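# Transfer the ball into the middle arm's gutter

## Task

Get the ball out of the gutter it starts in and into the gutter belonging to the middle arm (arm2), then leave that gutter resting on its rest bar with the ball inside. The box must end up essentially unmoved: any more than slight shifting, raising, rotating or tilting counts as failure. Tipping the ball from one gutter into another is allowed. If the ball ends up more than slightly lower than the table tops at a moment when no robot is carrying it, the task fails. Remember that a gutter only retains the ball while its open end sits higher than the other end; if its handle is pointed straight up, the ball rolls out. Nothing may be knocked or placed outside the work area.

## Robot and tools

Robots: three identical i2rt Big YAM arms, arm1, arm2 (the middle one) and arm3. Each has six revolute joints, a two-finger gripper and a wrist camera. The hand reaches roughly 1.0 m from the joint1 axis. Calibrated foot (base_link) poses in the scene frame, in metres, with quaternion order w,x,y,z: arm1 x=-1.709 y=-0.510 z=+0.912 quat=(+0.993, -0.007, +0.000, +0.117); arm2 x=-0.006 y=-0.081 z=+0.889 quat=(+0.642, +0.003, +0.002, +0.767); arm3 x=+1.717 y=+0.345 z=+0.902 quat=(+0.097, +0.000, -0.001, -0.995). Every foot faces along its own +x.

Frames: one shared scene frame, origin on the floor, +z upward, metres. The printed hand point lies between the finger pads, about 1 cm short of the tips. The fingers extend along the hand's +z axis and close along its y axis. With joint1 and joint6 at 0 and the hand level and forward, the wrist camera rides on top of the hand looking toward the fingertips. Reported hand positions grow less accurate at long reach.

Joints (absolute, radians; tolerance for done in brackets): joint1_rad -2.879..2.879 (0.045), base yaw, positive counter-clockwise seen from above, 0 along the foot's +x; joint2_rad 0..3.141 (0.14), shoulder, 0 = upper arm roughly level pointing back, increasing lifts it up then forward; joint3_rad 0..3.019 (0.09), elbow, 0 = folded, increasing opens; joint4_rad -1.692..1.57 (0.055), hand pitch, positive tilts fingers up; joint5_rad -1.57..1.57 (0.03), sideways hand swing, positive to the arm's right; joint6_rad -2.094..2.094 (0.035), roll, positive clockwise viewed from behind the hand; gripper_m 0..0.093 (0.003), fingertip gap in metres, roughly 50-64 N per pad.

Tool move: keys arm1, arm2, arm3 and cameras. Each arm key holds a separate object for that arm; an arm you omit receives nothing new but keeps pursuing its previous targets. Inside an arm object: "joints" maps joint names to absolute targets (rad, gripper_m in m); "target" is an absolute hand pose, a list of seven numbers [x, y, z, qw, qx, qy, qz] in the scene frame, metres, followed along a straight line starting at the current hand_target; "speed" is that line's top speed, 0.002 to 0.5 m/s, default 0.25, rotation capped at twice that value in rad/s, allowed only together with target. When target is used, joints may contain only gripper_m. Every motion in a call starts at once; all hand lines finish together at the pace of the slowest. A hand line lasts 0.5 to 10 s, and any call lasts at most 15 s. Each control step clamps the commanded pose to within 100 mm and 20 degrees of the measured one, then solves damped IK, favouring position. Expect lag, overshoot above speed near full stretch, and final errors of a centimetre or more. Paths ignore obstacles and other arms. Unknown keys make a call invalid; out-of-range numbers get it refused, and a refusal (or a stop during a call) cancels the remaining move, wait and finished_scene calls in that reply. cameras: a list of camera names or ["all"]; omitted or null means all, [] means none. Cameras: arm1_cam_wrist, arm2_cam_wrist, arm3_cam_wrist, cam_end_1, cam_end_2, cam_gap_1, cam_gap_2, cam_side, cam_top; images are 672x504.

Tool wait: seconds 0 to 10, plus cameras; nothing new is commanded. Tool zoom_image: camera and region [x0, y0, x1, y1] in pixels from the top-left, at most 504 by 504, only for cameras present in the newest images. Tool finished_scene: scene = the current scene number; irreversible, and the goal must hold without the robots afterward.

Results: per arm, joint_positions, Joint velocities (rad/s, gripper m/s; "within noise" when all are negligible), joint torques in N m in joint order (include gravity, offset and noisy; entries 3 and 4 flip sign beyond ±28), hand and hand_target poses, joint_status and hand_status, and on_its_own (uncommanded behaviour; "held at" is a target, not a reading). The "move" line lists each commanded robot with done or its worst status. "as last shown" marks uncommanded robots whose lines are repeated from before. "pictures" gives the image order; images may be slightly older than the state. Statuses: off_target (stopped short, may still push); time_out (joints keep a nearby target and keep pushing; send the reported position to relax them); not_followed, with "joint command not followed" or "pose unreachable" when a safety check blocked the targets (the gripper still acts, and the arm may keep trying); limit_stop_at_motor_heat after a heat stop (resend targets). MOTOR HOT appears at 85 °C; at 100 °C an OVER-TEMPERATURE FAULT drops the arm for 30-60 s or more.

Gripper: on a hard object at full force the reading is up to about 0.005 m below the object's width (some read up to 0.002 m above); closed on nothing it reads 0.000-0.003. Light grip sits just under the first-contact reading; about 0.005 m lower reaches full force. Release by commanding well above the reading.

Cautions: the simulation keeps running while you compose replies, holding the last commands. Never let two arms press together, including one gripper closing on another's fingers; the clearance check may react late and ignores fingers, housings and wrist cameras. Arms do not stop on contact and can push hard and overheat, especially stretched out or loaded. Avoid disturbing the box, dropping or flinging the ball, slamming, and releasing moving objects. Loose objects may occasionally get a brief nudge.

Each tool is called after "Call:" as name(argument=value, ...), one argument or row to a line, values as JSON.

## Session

Call:
move(
)

Scene clock: 0.00 s.
Joint torques (N m): no reading
Motor temperatures (°C): arm1=[34 31 29 24 23 26 25] | arm2=[27 37 32 22 23 24 25] | arm3=[31 37 27 30 26 24 25]
Heat: arm1: hottest joint1_rad 34 °C; arm2: hottest joint2_rad 37 °C; arm3: hottest joint2_rad 37 °C.
Joint velocities: within noise
arm1.joint_positions: joint1_rad=+0.877 joint2_rad=+0.643 joint3_rad=+1.528 joint4_rad=-1.465 joint5_rad=+0.211 joint6_rad=-0.609 gripper_m=+0.09396
arm1.joint_status: not commanded
arm1.hand: x=-1.5876 y=-0.3352 z=+1.4848 quat_wxyz=(-0.477, +0.634, -0.608, -0.022) (m; scene frame)
arm1.hand_target: x=-1.5890 y=-0.3377 z=+1.4926 quat_wxyz=(-0.486, +0.630, -0.606, -0.025) (m; scene frame)
arm1.hand_status: not commanded
arm2.joint_positions: joint1_rad=+0.285 joint2_rad=+0.482 joint3_rad=+1.572 joint4_rad=-1.315 joint5_rad=+0.182 joint6_rad=+0.160 gripper_m=+0.09396
arm2.joint_status: not commanded
arm2.hand: x=-0.0323 y=+0.0501 z=+1.5400 quat_wxyz=(-0.345, +0.592, -0.508, -0.522) (m; scene frame)
arm2.hand_target: x=-0.0306 y=+0.0469 z=+1.5487 quat_wxyz=(-0.349, +0.586, -0.504, -0.530) (m; scene frame)
arm2.hand_status: not commanded
arm3.joint_positions: joint1_rad=-0.805 joint2_rad=+0.398 joint3_rad=+1.341 joint4_rad=-1.210 joint5_rad=-0.112 joint6_rad=+0.014 gripper_m=+0.09396
arm3.joint_status: not commanded
arm3.hand: x=+1.5761 y=+0.4226 z=+1.4862 quat_wxyz=(+0.135, -0.766, +0.212, +0.592) (m; scene frame)
arm3.hand_target: x=+1.5794 y=+0.4203 z=+1.4973 quat_wxyz=(+0.138, -0.758, +0.209, +0.602) (m; scene frame)
arm3.hand_status: not commanded
pictures: arm1_cam_wrist, arm2_cam_wrist, arm3_cam_wrist, cam_end_1, cam_end_2, cam_gap_1, cam_gap_2, cam_side, cam_top

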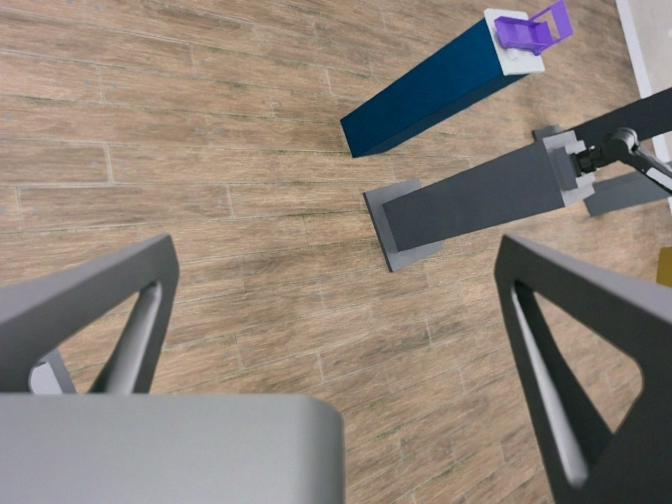

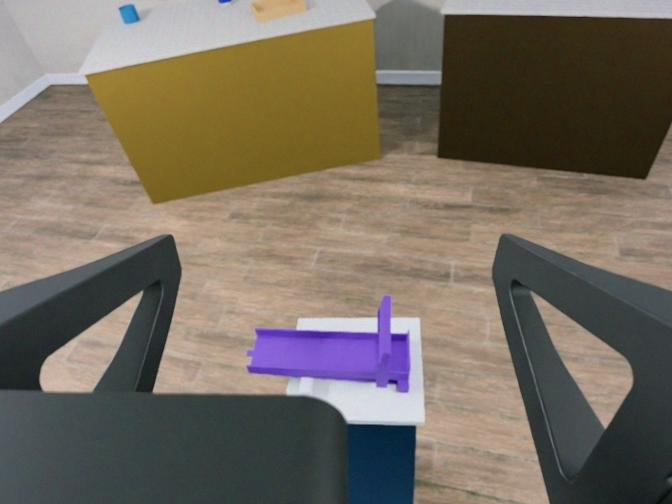

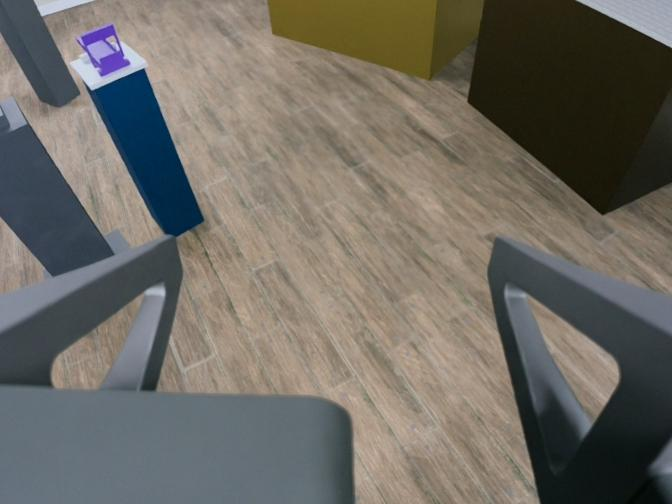

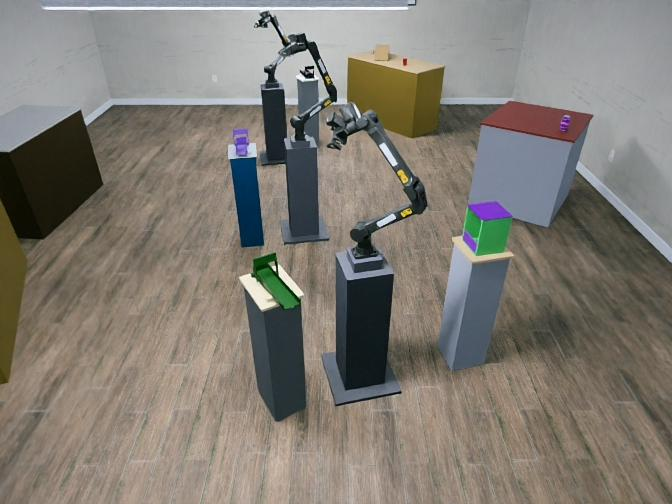

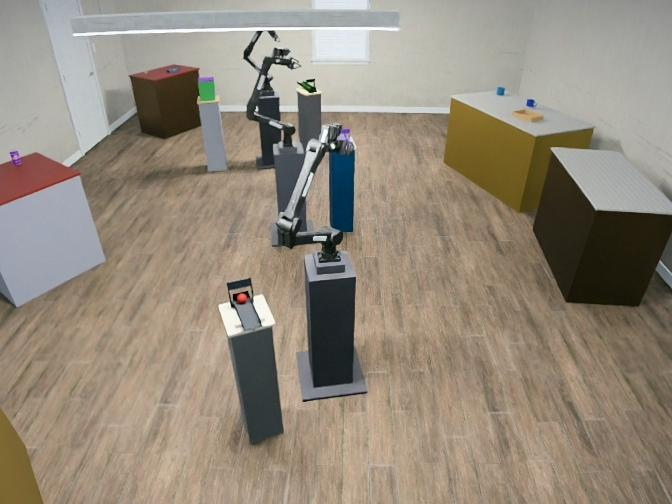

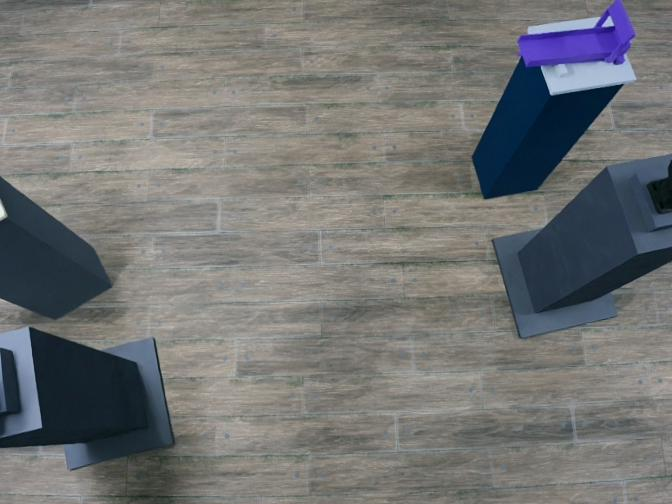

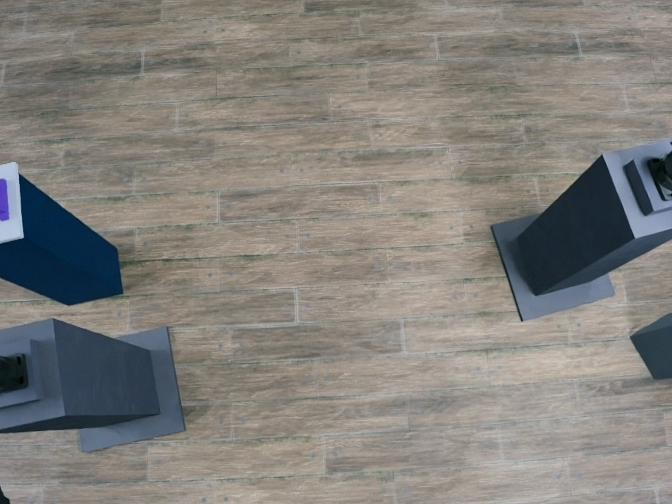

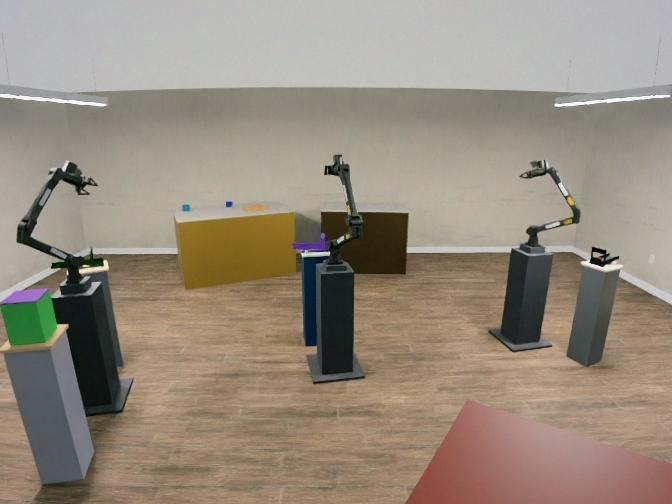

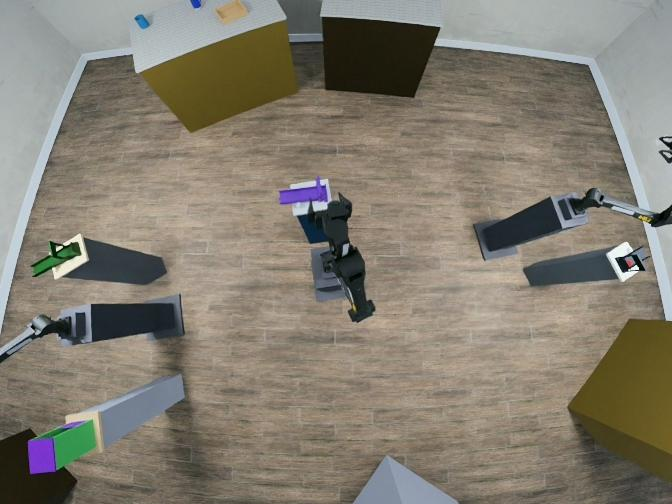

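Call:
zoom_image(
  camera="cam_top",
  region=[590, 220, 670, 300],
)

Call:
zoom_image(
  camera="cam_end_2",
  region=[205, 260, 295, 340],
)

Call:
zoom_image(
  camera="cam_side",
  region=[570, 235, 630, 285],
)

Call:
zoom_image(
  camera="cam_top",
  region=[270, 160, 350, 240],
)

Scaled by 6.300 from the camera's 672x504 image, which has a finer 960x720 frame.

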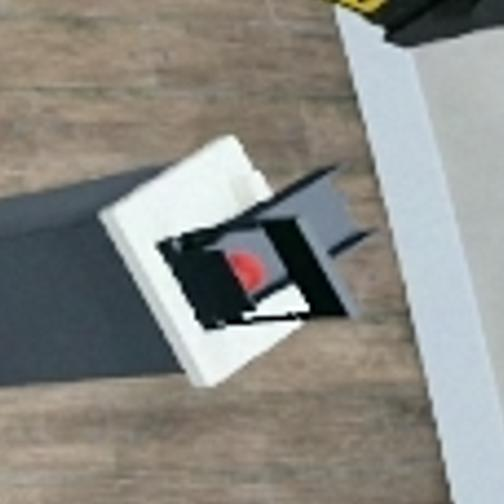

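Scaled by 5.600 from the camera's 672x504 image, which has a finer 960x720 frame.

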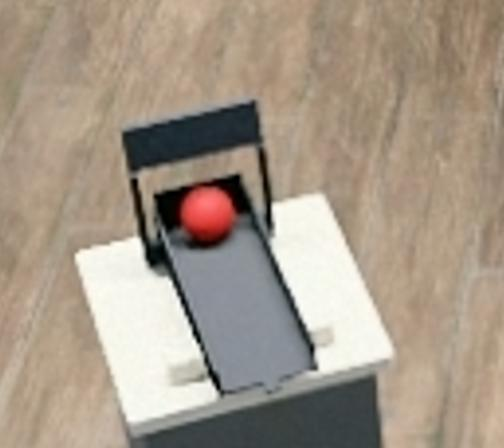

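Scaled by 8.400 from the camera's 672x504 image, which has a finer 960x720 frame.

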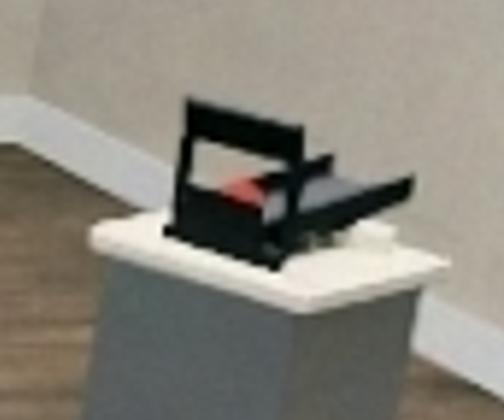

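Scaled by 6.300 from the camera's 672x504 image, which has a finer 960x720 frame.

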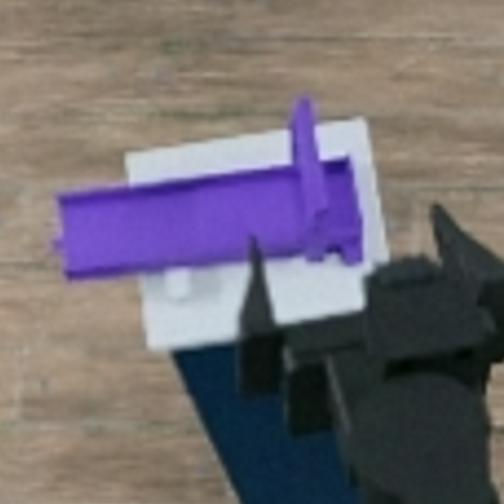

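Call:
move(
  arm3={"joints":{"joint1_rad":1.76,"joint2_rad":1.3,"joint3_rad":1.5,"joint4_rad":-1.55,"joint5_rad":0,"joint6_rad":0}},
  arm2={"joints":{"joint1_rad":0.1,"joint2_rad":1.55,"joint3_rad":1.7,"joint4_rad":-1.65,"joint5_rad":0,"joint6_rad":0}},
  cameras=["arm2_cam_wrist","arm3_cam_wrist"],
)

Scene clock: 7.50 s.
Joint torques (N m): arm1=[-0.67 0.97 8.25 1.94 -0.02 0.16] | arm2=[1.14 -12.45 11.21 0.21 -0.16 -0.19] | arm3=[0.73 -8.35 9.59 0.02 0.04 -0.19]
Motor temperatures (°C): arm1=[34 31 30 24 23 26 25] | arm2=[27 37 32 22 23 24 25] | arm3=[31 37 27 30 26 24 25]
Heat: arm1: hottest joint1_rad 34 °C; arm2: hottest joint2_rad 37 °C; arm3: hottest joint2_rad 37 °C.
move: arm2 done; arm3 done
Joint velocities: within noise
arm1: as last shown
arm2.joint_positions: joint1_rad=+0.108 joint2_rad=+1.557 joint3_rad=+1.680 joint4_rad=-1.643 joint5_rad=+0.002 joint6_rad=+0.016 gripper_m=+0.09396
arm2.joint_status: all done
arm2.hand: x=-0.1373 y=+0.3759 z=+1.2019 quat_wxyz=(-0.014, +0.795, -0.606, -0.023) (m; scene frame)
arm2.hand_target: x=-0.1343 y=+0.3777 z=+1.2130 quat_wxyz=(-0.020, +0.798, -0.602, -0.031) (m; scene frame)
arm2.hand_status: not commanded
arm3.joint_positions: joint1_rad=+1.749 joint2_rad=+1.316 joint3_rad=+1.478 joint4_rad=-1.540 joint5_rad=-0.001 joint6_rad=+0.011 gripper_m=+0.09400
arm3.joint_status: all done
arm3.hand: x=+1.8686 y=-0.0418 z=+1.2376 quat_wxyz=(-0.081, -0.566, -0.819, +0.055) (m; scene frame)
arm3.hand_target: x=+1.8718 y=-0.0384 z=+1.2523 quat_wxyz=(-0.092, -0.556, -0.824, +0.063) (m; scene frame)
arm3.hand_status: not commanded
pictures: arm2_cam_wrist, arm3_cam_wrist

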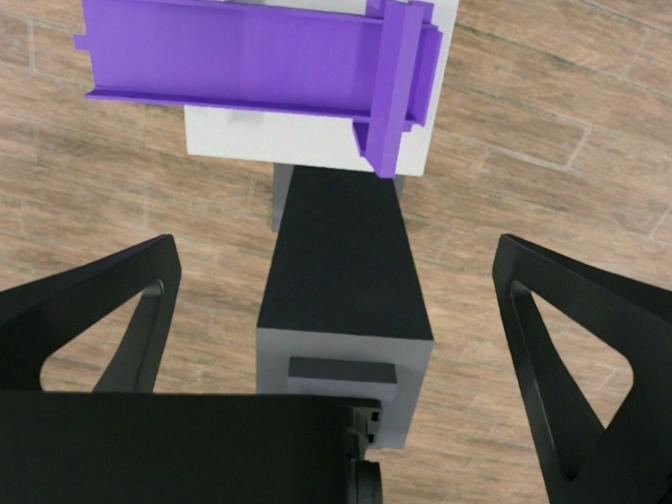

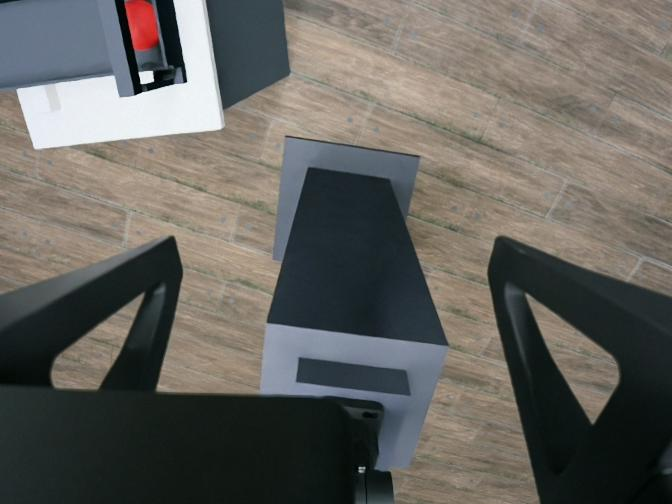

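Call:
move(
  arm3={"target":[1.985,-0.062,1.12,-0.0416,0.956,0.236,0.169],"speed":0.2},
  arm2={"joints":{"joint1_rad":-1.5,"joint2_rad":1.71,"joint3_rad":1.25,"joint4_rad":0.44}},
  cameras=["arm3_cam_wrist","cam_side","cam_top"],
)

Call:
zoom_image(
  camera="cam_side",
  region=[560, 215, 630, 285],
)

Scene clock: 13.93 s.
Joint torques (N m): arm1=[-0.73 0.97 8.24 1.95 -0.02 0.16] | arm2=[2.14 -16.62 10.02 2.92 -0.15 -0.2] | arm3=[1.2 -10.4 7.99 0.51 -0.23 0.04]
Motor temperatures (°C): arm1=[34 31 30 24 23 25 25] | arm2=[27 37 33 22 23 24 25] | arm3=[31 37 28 30 26 24 25]
Heat: arm1: hottest joint1_rad 34 °C; arm2: hottest joint2_rad 37 °C; arm3: hottest joint2_rad 37 °C.
move: arm2 done; arm3 done
Joint velocities: within noise
arm1: as last shown
arm2.joint_positions: joint1_rad=-1.505 joint2_rad=+1.727 joint3_rad=+1.249 joint4_rad=+0.423 joint5_rad=+0.002 joint6_rad=+0.014 gripper_m=+0.09397
arm2.joint_status: all done
arm2.hand: x=+0.7071 y=+0.0950 z=+1.1892 quat_wxyz=(-0.679, +0.082, -0.724, -0.088) (m; scene frame)
arm2.hand_target: x=+0.7036 y=+0.0979 z=+1.2061 quat_wxyz=(-0.692, +0.088, -0.711, -0.087) (m; scene frame)
arm2.hand_status: not commanded
arm3.joint_positions: joint1_rad=+1.821 joint2_rad=+1.615 joint3_rad=+1.475 joint4_rad=-1.455 joint5_rad=-0.349 joint6_rad=+1.533 gripper_m=+0.09400
arm3.joint_status: not commanded
arm3.hand: x=+1.9760 y=-0.0620 z=+1.1201 quat_wxyz=(+0.045, -0.957, -0.234, -0.167) (m; scene frame)
arm3.hand_target: x=+1.9850 y=-0.0618 z=+1.1200 quat_wxyz=(+0.042, -0.956, -0.236, -0.169) (m; scene frame)
arm3.hand_status: done (0.009 m and 0.5 deg from the pose sent, 0.167 m and 87.7 deg at the start)
pictures: arm3_cam_wrist, cam_side, cam_top

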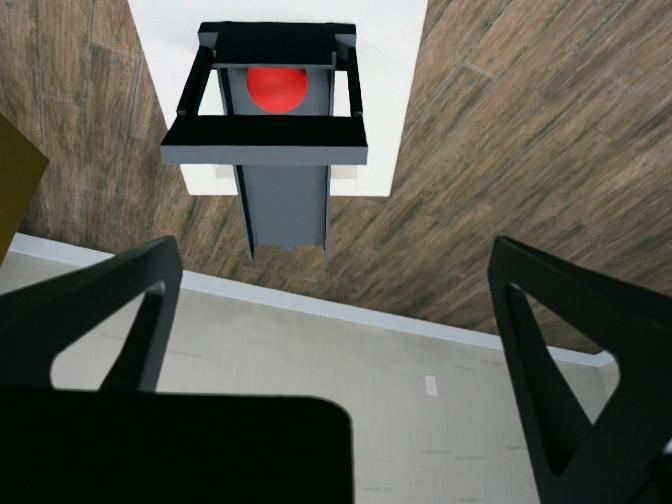

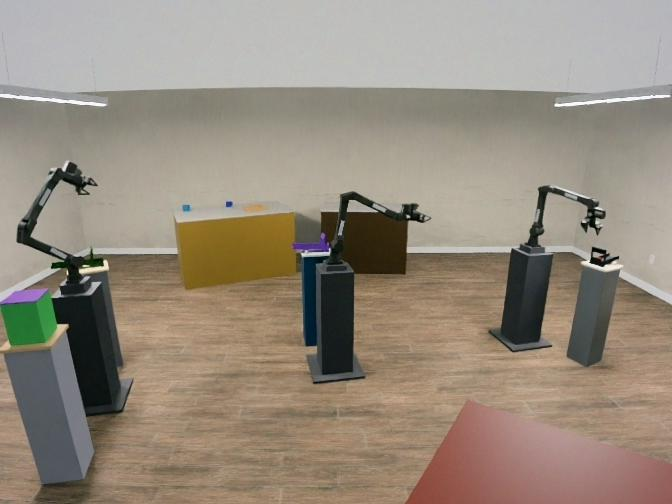

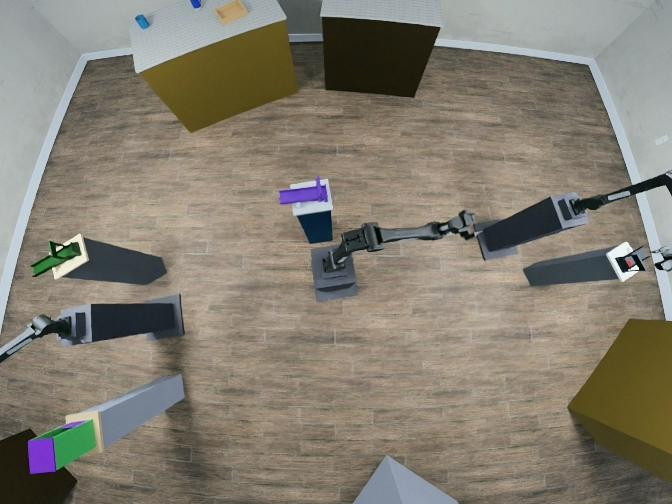

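Scaled by 7.200 from the camera's 672x504 image, which has a finer 960x720 frame.

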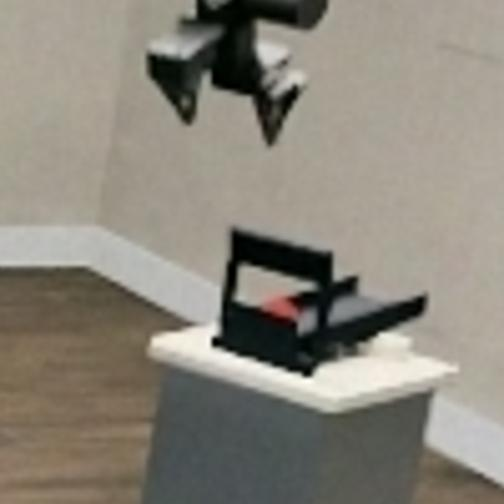

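Call:
move(
  arm3={"target":[2.078,-0.054,0.985,-0.0416,0.956,0.236,0.169],"speed":0.12},
  cameras=["arm3_cam_wrist","cam_side"],
)

Call:
zoom_image(
  camera="cam_side",
  region=[570, 225, 630, 275],
)

Call:
zoom_image(
  camera="arm3_cam_wrist",
  region=[140, 0, 540, 300],
)

Scene clock: 16.87 s.
Joint torques (N m): arm1=[-0.67 0.91 8.24 1.95 -0.03 0.15] | arm2=[2.02 -16.62 10.02 2.92 -0.15 -0.17] | arm3=[2.26 -9.23 7.06 1.28 -0.08 0.05]
Motor temperatures (°C): arm1=[34 31 30 24 23 25 25] | arm2=[27 37 33 22 23 24 25] | arm3=[31 37 28 30 26 24 25]
Heat: arm1: hottest joint1_rad 34 °C; arm2: hottest joint2_rad 37 °C; arm3: hottest joint2_rad 37 °C.
move: arm3 off_target
Joint velocities: within noise
arm1, arm2: as last shown
arm3.joint_positions: joint1_rad=+1.976 joint2_rad=+1.767 joint3_rad=+1.366 joint4_rad=-1.101 joint5_rad=-0.349 joint6_rad=+1.709 gripper_m=+0.09400
arm3.joint_status: not commanded
arm3.hand: x=+2.0643 y=-0.0596 z=+1.0074 quat_wxyz=(+0.030, -0.957, -0.231, -0.174) (m; scene frame)
arm3.hand_target: x=+2.0770 y=-0.0531 z=+0.9855 quat_wxyz=(+0.042, -0.956, -0.236, -0.169) (m; scene frame)
arm3.hand_status: off_target (0.027 m and 1.6 deg from the pose sent, 0.170 m and 0.5 deg at the start)
pictures: arm3_cam_wrist, cam_side

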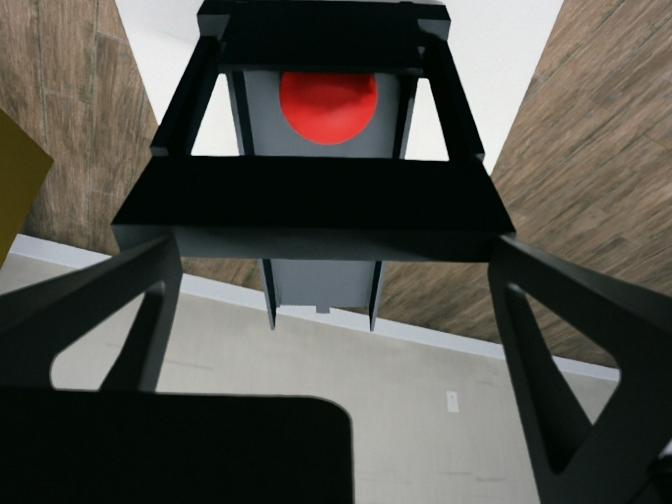

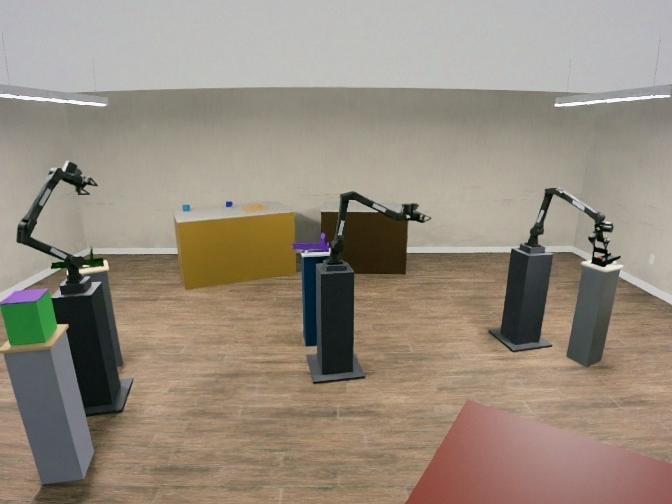

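Scaled by 8.400 from the camera's 672x504 image, which has a finer 960x720 frame.

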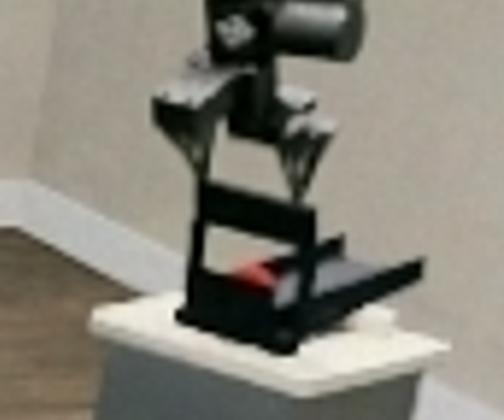

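Scaled by 1.260 from the camera's 672x504 image, which has a finer 960x720 frame.

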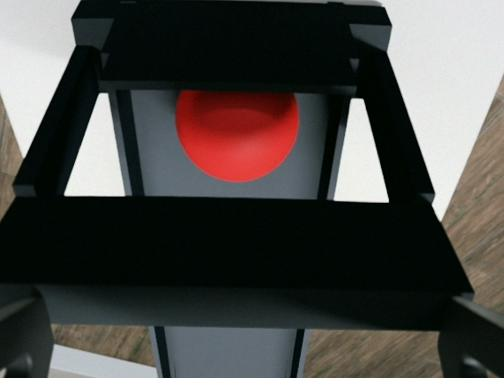

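Call:
move(
  arm3={"target":[2.03,-0.08,1.15,-0.0416,0.956,0.236,0.169],"speed":0.15},
  cameras=["arm3_cam_wrist"],
)

Call:
move(
  arm3={"target":[2.150,-0.018,1.11,-0.169,-0.236,0.956,-0.0416],"speed":0.2},
  cameras=["arm3_cam_wrist","cam_side","cam_end_2"],
)

Call:
zoom_image(
  camera="cam_side",
  region=[560, 215, 630, 285],
)

Call:
zoom_image(
  camera="cam_end_2",
  region=[200, 240, 290, 330],
)

Scene clock: 21.50 s.
Joint torques (N m): arm1=[-0.67 0.97 8.24 1.94 -0.03 0.15] | arm2=[1.9 -16.67 9.96 2.92 -0.13 -0.18] | arm3=[-1.44 -12.69 11.48 -0.47 -0.18 -0.2]
Motor temperatures (°C): arm1=[34 31 30 24 23 25 25] | arm2=[27 37 34 22 23 24 25] | arm3=[31 37 28 30 26 24 25]
Heat: arm1: hottest joint1_rad 34 °C; arm2: hottest joint2_rad 37 °C; arm3: hottest joint2_rad 37 °C.
move: arm3 off_target
Joint velocities: within noise
arm1, arm2: as last shown
arm3.joint_positions: joint1_rad=+1.913 joint2_rad=+1.713 joint3_rad=+1.614 joint4_rad=-1.510 joint5_rad=-0.349 joint6_rad=+1.625 gripper_m=+0.09400
arm3.joint_status: not commanded
arm3.hand: x=+2.0299 y=-0.0665 z=+1.1257 quat_wxyz=(+0.067, -0.957, -0.232, -0.160) (m; scene frame)
arm3.hand_target: x=+2.0294 y=-0.0790 z=+1.1500 quat_wxyz=(+0.041, -0.956, -0.236, -0.169) (m; scene frame)
arm3.hand_status: off_target (0.028 m and 3.1 deg from the pose sent, 0.148 m and 1.6 deg at the start)
pictures: arm3_cam_wrist

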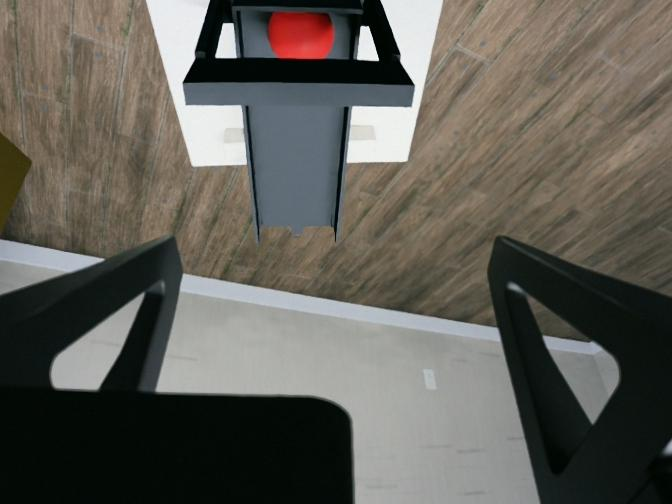

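Scene clock: 30.40 s.
Joint torques (N m): arm1=[-0.67 0.97 8.25 1.94 -0.02 0.16] | arm2=[1.9 -16.73 10.06 2.93 -0.15 -0.16] | arm3=[-1.61 -13.33 6.52 -1.37 -0.66 0.11]
Motor temperatures (°C): arm1=[34 31 31 24 23 25 25] | arm2=[27 37 35 22 23 24 25] | arm3=[31 37 29 30 26 24 25]
Heat: arm1: hottest joint1_rad 34 °C; arm2: hottest joint2_rad 37 °C; arm3: hottest joint2_rad 37 °C.
move: arm3 off_target
Joint velocities: within noise
arm1, arm2: as last shown
arm3.joint_positions: joint1_rad=+1.955 joint2_rad=+2.001 joint3_rad=+1.519 joint4_rad=-1.690 joint5_rad=-1.561 joint6_rad=+2.067 gripper_m=+0.09400
arm3.joint_status: not commanded
arm3.hand: x=+2.1545 y=-0.0107 z=+1.1100 quat_wxyz=(+0.523, -0.687, +0.179, -0.470) (m; scene frame)
arm3.hand_target: x=+2.1494 y=-0.0180 z=+1.1097 quat_wxyz=(+0.526, -0.682, +0.194, -0.469) (m; scene frame)
arm3.hand_status: off_target (0.009 m and 149.3 deg from the pose sent, 0.130 m and 179.9 deg at the start; pose on its path clipped on 211 of 267 steps; a joint's target at an end of its range on 236 of 267 steps)
pictures: arm3_cam_wrist, cam_end_2, cam_side

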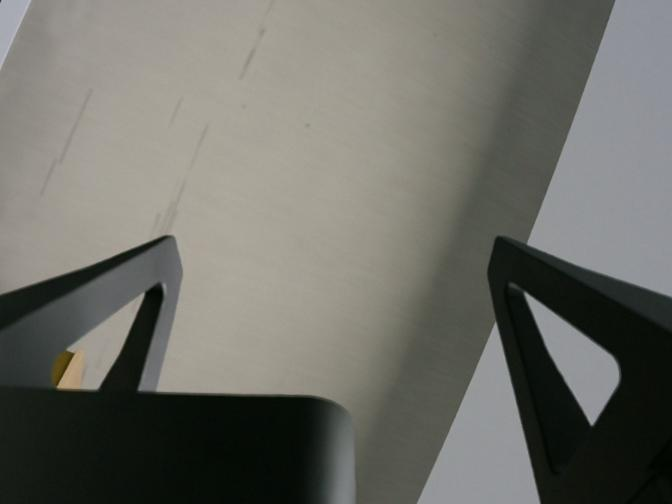

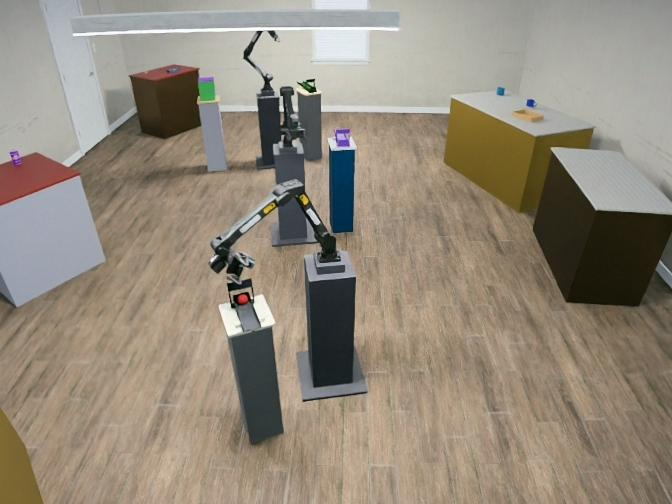

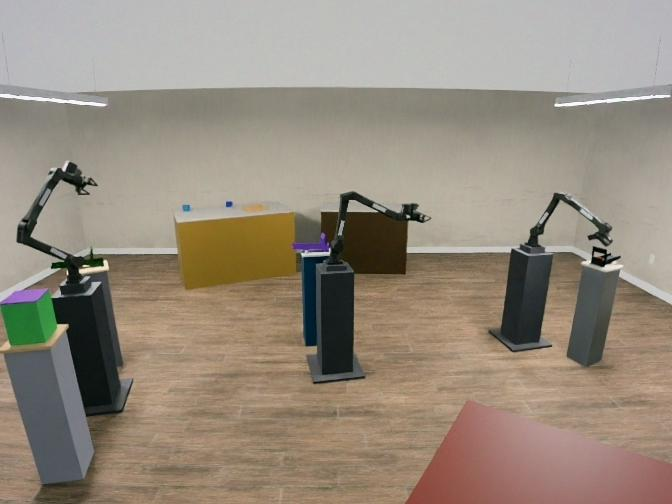

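Scaled by 7.200 from the camera's 672x504 image, which has a finer 960x720 frame.

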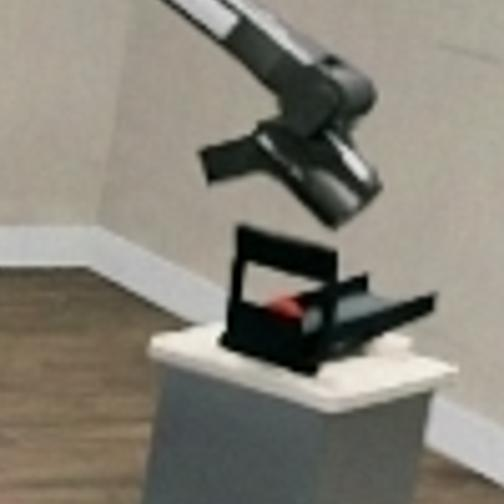

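Scaled by 5.600 from the camera's 672x504 image, which has a finer 960x720 frame.

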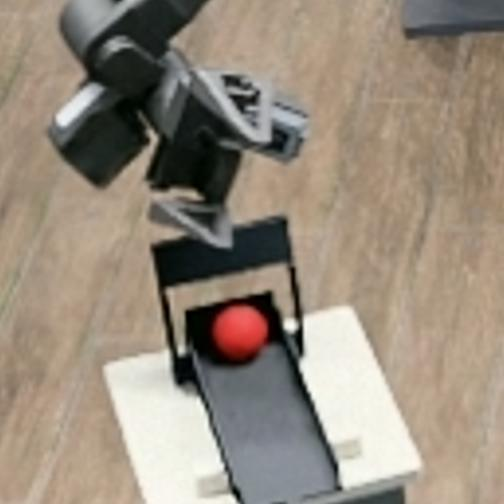

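Call:
move(
  arm3={"joints":{"joint2_rad":1.5}},
  cameras=[],
)

Call:
move(
  arm3={"joints":{"joint1_rad":1.95,"joint2_rad":1.55,"joint3_rad":1.5,"joint4_rad":-1.45,"joint5_rad":0.35,"joint6_rad":-1.3}},
  cameras=["arm3_cam_wrist"],
)

Call:
move(
  arm3={"target":[2.150,-0.018,1.11,-0.169,-0.236,0.956,-0.0416],"speed":0.2},
  cameras=["arm3_cam_wrist","cam_side","cam_end_2"],
)

Call:
zoom_image(
  camera="cam_side",
  region=[560, 215, 630, 285],
)

Call:
zoom_image(
  camera="cam_end_2",
  region=[200, 240, 290, 330],
)

Scene clock: 32.70 s.
Joint torques (N m): arm1=[-0.73 0.91 8.25 1.95 -0.03 0.15] | arm2=[2.14 -16.67 10.06 2.91 -0.15 -0.18] | arm3=[-1.61 -9.29 9.01 -0.49 -0.65 0.09]
Motor temperatures (°C): arm1=[34 31 31 24 23 25 25] | arm2=[27 37 35 22 23 24 25] | arm3=[31 37 29 30 26 24 25]
Heat: arm1: hottest joint1_rad 34 °C; arm2: hottest joint2_rad 37 °C; arm3: hottest joint2_rad 37 °C.
move: arm3 done
Joint velocities: within noise
arm1, arm2: as last shown
arm3.joint_positions: joint1_rad=+1.955 joint2_rad=+1.502 joint3_rad=+1.505 joint4_rad=-1.695 joint5_rad=-1.565 joint6_rad=+2.067 gripper_m=+0.09400
arm3.joint_status: all done
arm3.hand: x=+2.0995 y=+0.0744 z=+1.3421 quat_wxyz=(+0.396, -0.710, +0.013, -0.582) (m; scene frame)
arm3.hand_target: x=+2.0953 y=+0.0684 z=+1.3498 quat_wxyz=(+0.391, -0.710, +0.018, -0.586) (m; scene frame)
arm3.hand_status: not commanded
pictures: none
No camera images: "cameras" was empty.

Scene clock: 34.80 s.
Joint torques (N m): arm1=[-0.67 0.91 8.24 1.95 -0.02 0.16] | arm2=[2.02 -16.62 9.99 2.95 -0.15 -0.18] | arm3=[-0.67 -10.46 8.49 0.73 0.25 -0.18]
Motor temperatures (°C): arm1=[34 31 31 24 23 25 24] | arm2=[26 37 35 22 23 24 25] | arm3=[31 37 29 30 26 24 25]
Heat: arm1: hottest joint1_rad 34 °C; arm2: hottest joint2_rad 37 °C; arm3: hottest joint2_rad 37 °C.
move: arm3 done
Joint velocities: within noise
arm1, arm2: as last shown
arm3.joint_positions: joint1_rad=+1.955 joint2_rad=+1.554 joint3_rad=+1.491 joint4_rad=-1.463 joint5_rad=+0.347 joint6_rad=-1.287 gripper_m=+0.09409
arm3.joint_status: all done
arm3.hand: x=+1.9277 y=-0.0844 z=+1.1541 quat_wxyz=(+0.148, +0.140, -0.974, +0.094) (m; scene frame)
arm3.hand_target: x=+1.9278 y=-0.0898 z=+1.1596 quat_wxyz=(+0.145, +0.142, -0.974, +0.104) (m; scene frame)
arm3.hand_status: not commanded
pictures: arm3_cam_wrist

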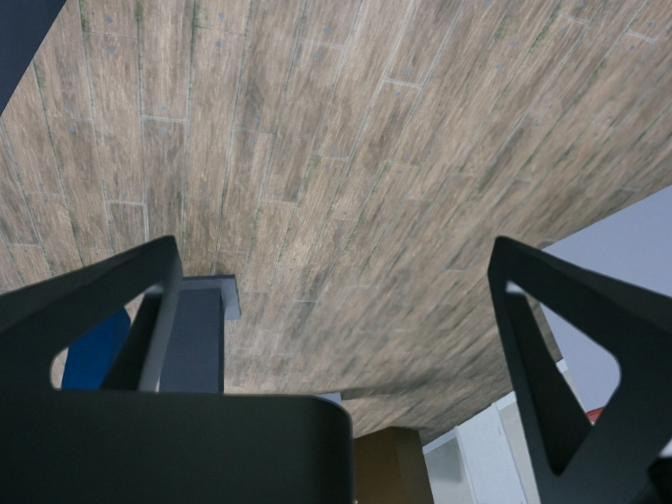

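Scene clock: 36.93 s.
Joint torques (N m): arm1=[-0.62 0.97 8.25 1.92 -0.03 0.15] | arm2=[2.02 -16.67 10.03 2.93 -0.15 -0.18] | arm3=[-0.09 -14.27 11.08 -0.77 0.08 0.04]
Motor temperatures (°C): arm1=[34 31 31 24 23 25 24] | arm2=[26 37 36 22 23 24 25] | arm3=[31 37 29 30 26 24 25]
Heat: arm1: hottest joint1_rad 34 °C; arm2: hottest joint2_rad 37 °C; arm3: hottest joint2_rad 37 °C.
move: arm3 off_target
Joint velocities: within noise
arm1.joint_positions: joint1_rad=+0.877 joint2_rad=+0.643 joint3_rad=+1.528 joint4_rad=-1.465 joint5_rad=+0.211 joint6_rad=-0.609 gripper_m=+0.09396
arm1.joint_status: not commanded
arm1.hand: x=-1.5876 y=-0.3352 z=+1.4848 quat_wxyz=(-0.477, +0.634, -0.608, -0.022) (m; scene frame)
arm1.hand_target: x=-1.5890 y=-0.3377 z=+1.4926 quat_wxyz=(-0.486, +0.630, -0.606, -0.025) (m; scene frame)
arm1.hand_status: not commanded
arm2: as last shown
arm3.joint_positions: joint1_rad=+2.339 joint2_rad=+1.932 joint3_rad=+1.838 joint4_rad=-1.679 joint5_rad=+0.308 joint6_rad=-1.078 gripper_m=+0.09409
arm3.joint_status: not commanded
arm3.hand: x=+2.1400 y=-0.0131 z=+1.0949 quat_wxyz=(+0.180, +0.243, -0.953, +0.028) (m; scene frame)
arm3.hand_target: x=+2.1494 y=-0.0176 z=+1.1100 quat_wxyz=(+0.169, +0.236, -0.956, +0.042) (m; scene frame)
arm3.hand_status: off_target (0.019 m and 2.2 deg from the pose sent, 0.236 m and 12.9 deg at the start)
pictures: arm3_cam_wrist, cam_end_2, cam_side

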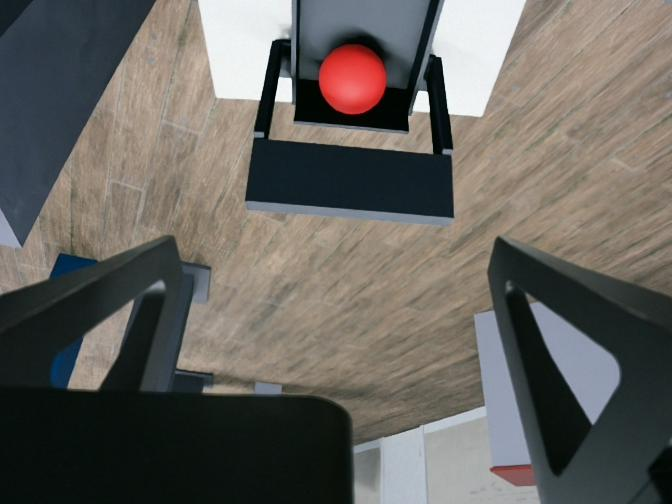

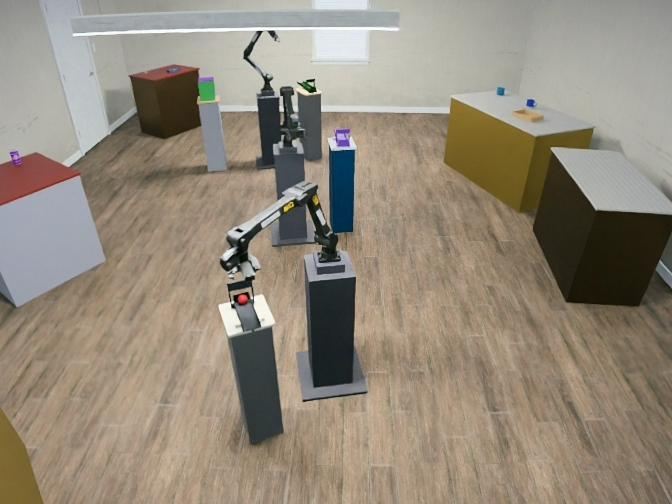

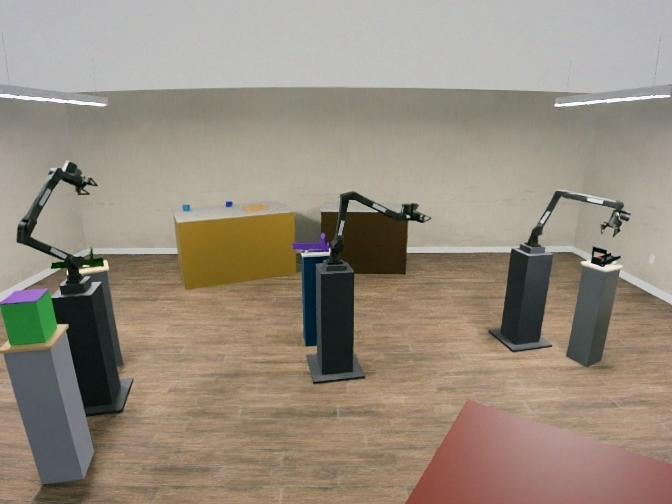

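Scaled by 7.200 from the camera's 672x504 image, which has a finer 960x720 frame.

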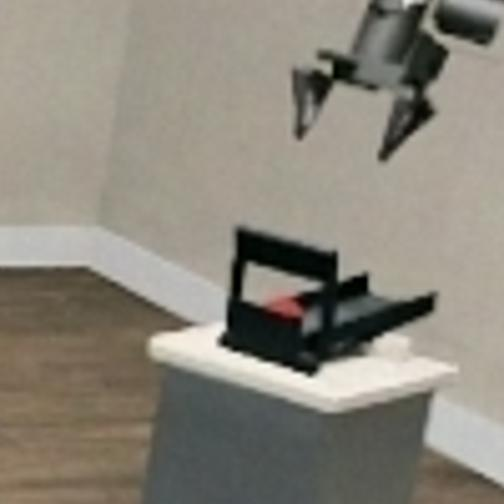

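Scaled by 5.600 from the camera's 672x504 image, which has a finer 960x720 frame.

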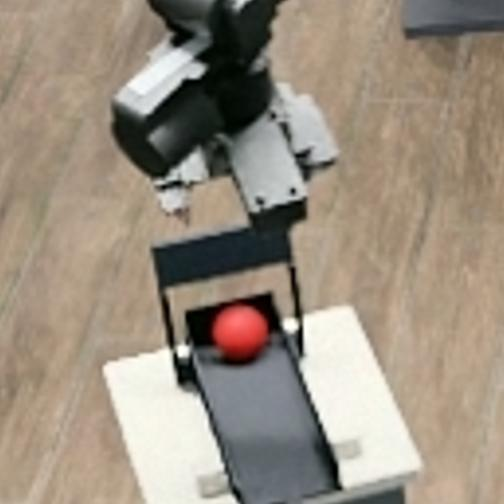

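Call:
move(
  arm3={"target":[2.107,-0.049,1.010,-0.169,-0.236,0.956,-0.0416],"speed":0.12},
  cameras=["arm3_cam_wrist","cam_side","cam_end_2"],
)

Call:
zoom_image(
  camera="cam_side",
  region=[570, 230, 630, 280],
)

Call:
zoom_image(
  camera="cam_end_2",
  region=[205, 260, 285, 330],
)

Scene clock: 40.97 s.
Joint torques (N m): arm1=[-0.73 1.03 8.25 1.95 -0.03 0.15] | arm2=[1.9 -16.62 10 2.91 -0.14 -0.18] | arm3=[-1.44 -13.57 7.56 0.29 0.22 -0.22]
Motor temperatures (°C): arm1=[34 31 31 24 23 25 24] | arm2=[26 37 36 22 23 24 25] | arm3=[31 37 29 29 26 24 25]
Heat: arm1: hottest joint1_rad 34 °C; arm2: hottest joint2_rad 37 °C; arm3: hottest joint2_rad 37 °C.
move: arm3 done
Joint velocities: within noise
arm1, arm2: as last shown
arm3.joint_positions: joint1_rad=+2.267 joint2_rad=+1.935 joint3_rad=+1.621 joint4_rad=-1.410 joint5_rad=+0.318 joint6_rad=-1.142 gripper_m=+0.09409
arm3.joint_status: not commanded
arm3.hand: x=+2.1087 y=-0.0409 z=+1.0104 quat_wxyz=(+0.171, +0.237, -0.956, +0.038) (m; scene frame)
arm3.hand_target: x=+2.1070 y=-0.0488 z=+1.0100 quat_wxyz=(+0.169, +0.236, -0.956, +0.042) (m; scene frame)
arm3.hand_status: done (0.008 m and 0.5 deg from the pose sent, 0.098 m and 2.2 deg at the start)
pictures: arm3_cam_wrist, cam_end_2, cam_side

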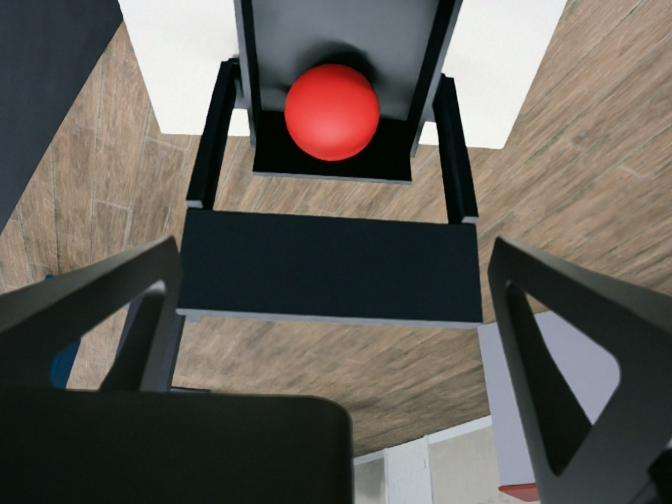

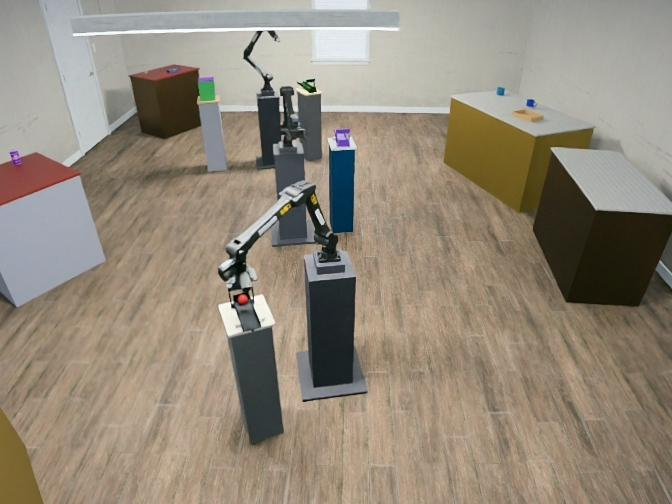

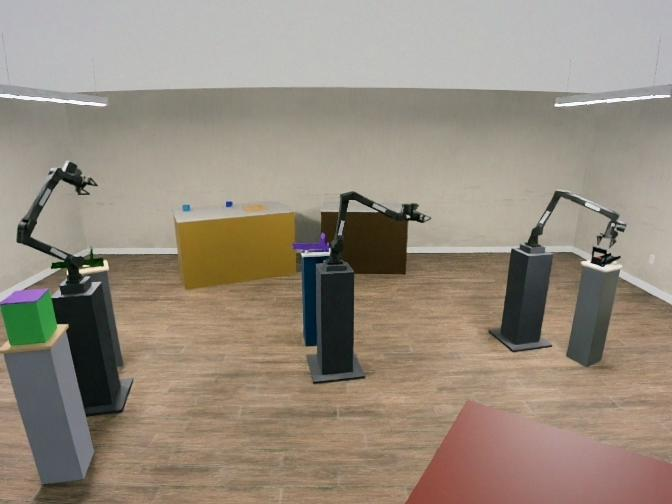

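Scaled by 8.400 from the camera's 672x504 image, which has a finer 960x720 frame.

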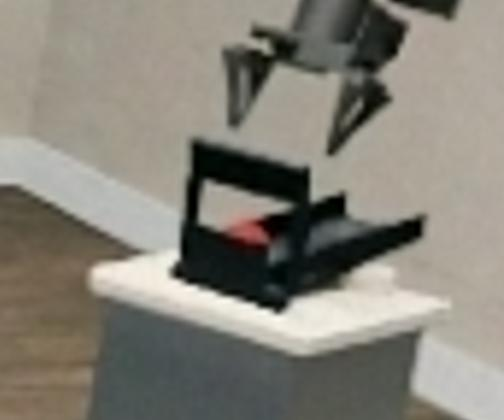

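Scaled by 6.300 from the camera's 672x504 image, which has a finer 960x720 frame.

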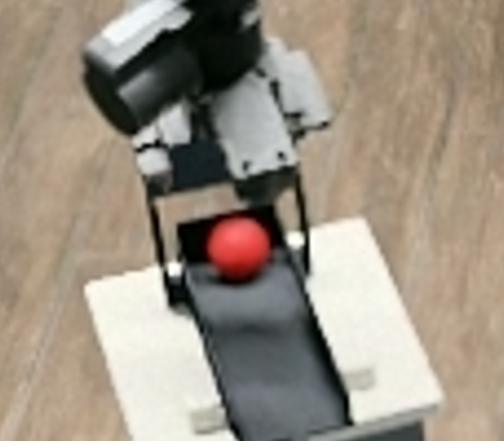

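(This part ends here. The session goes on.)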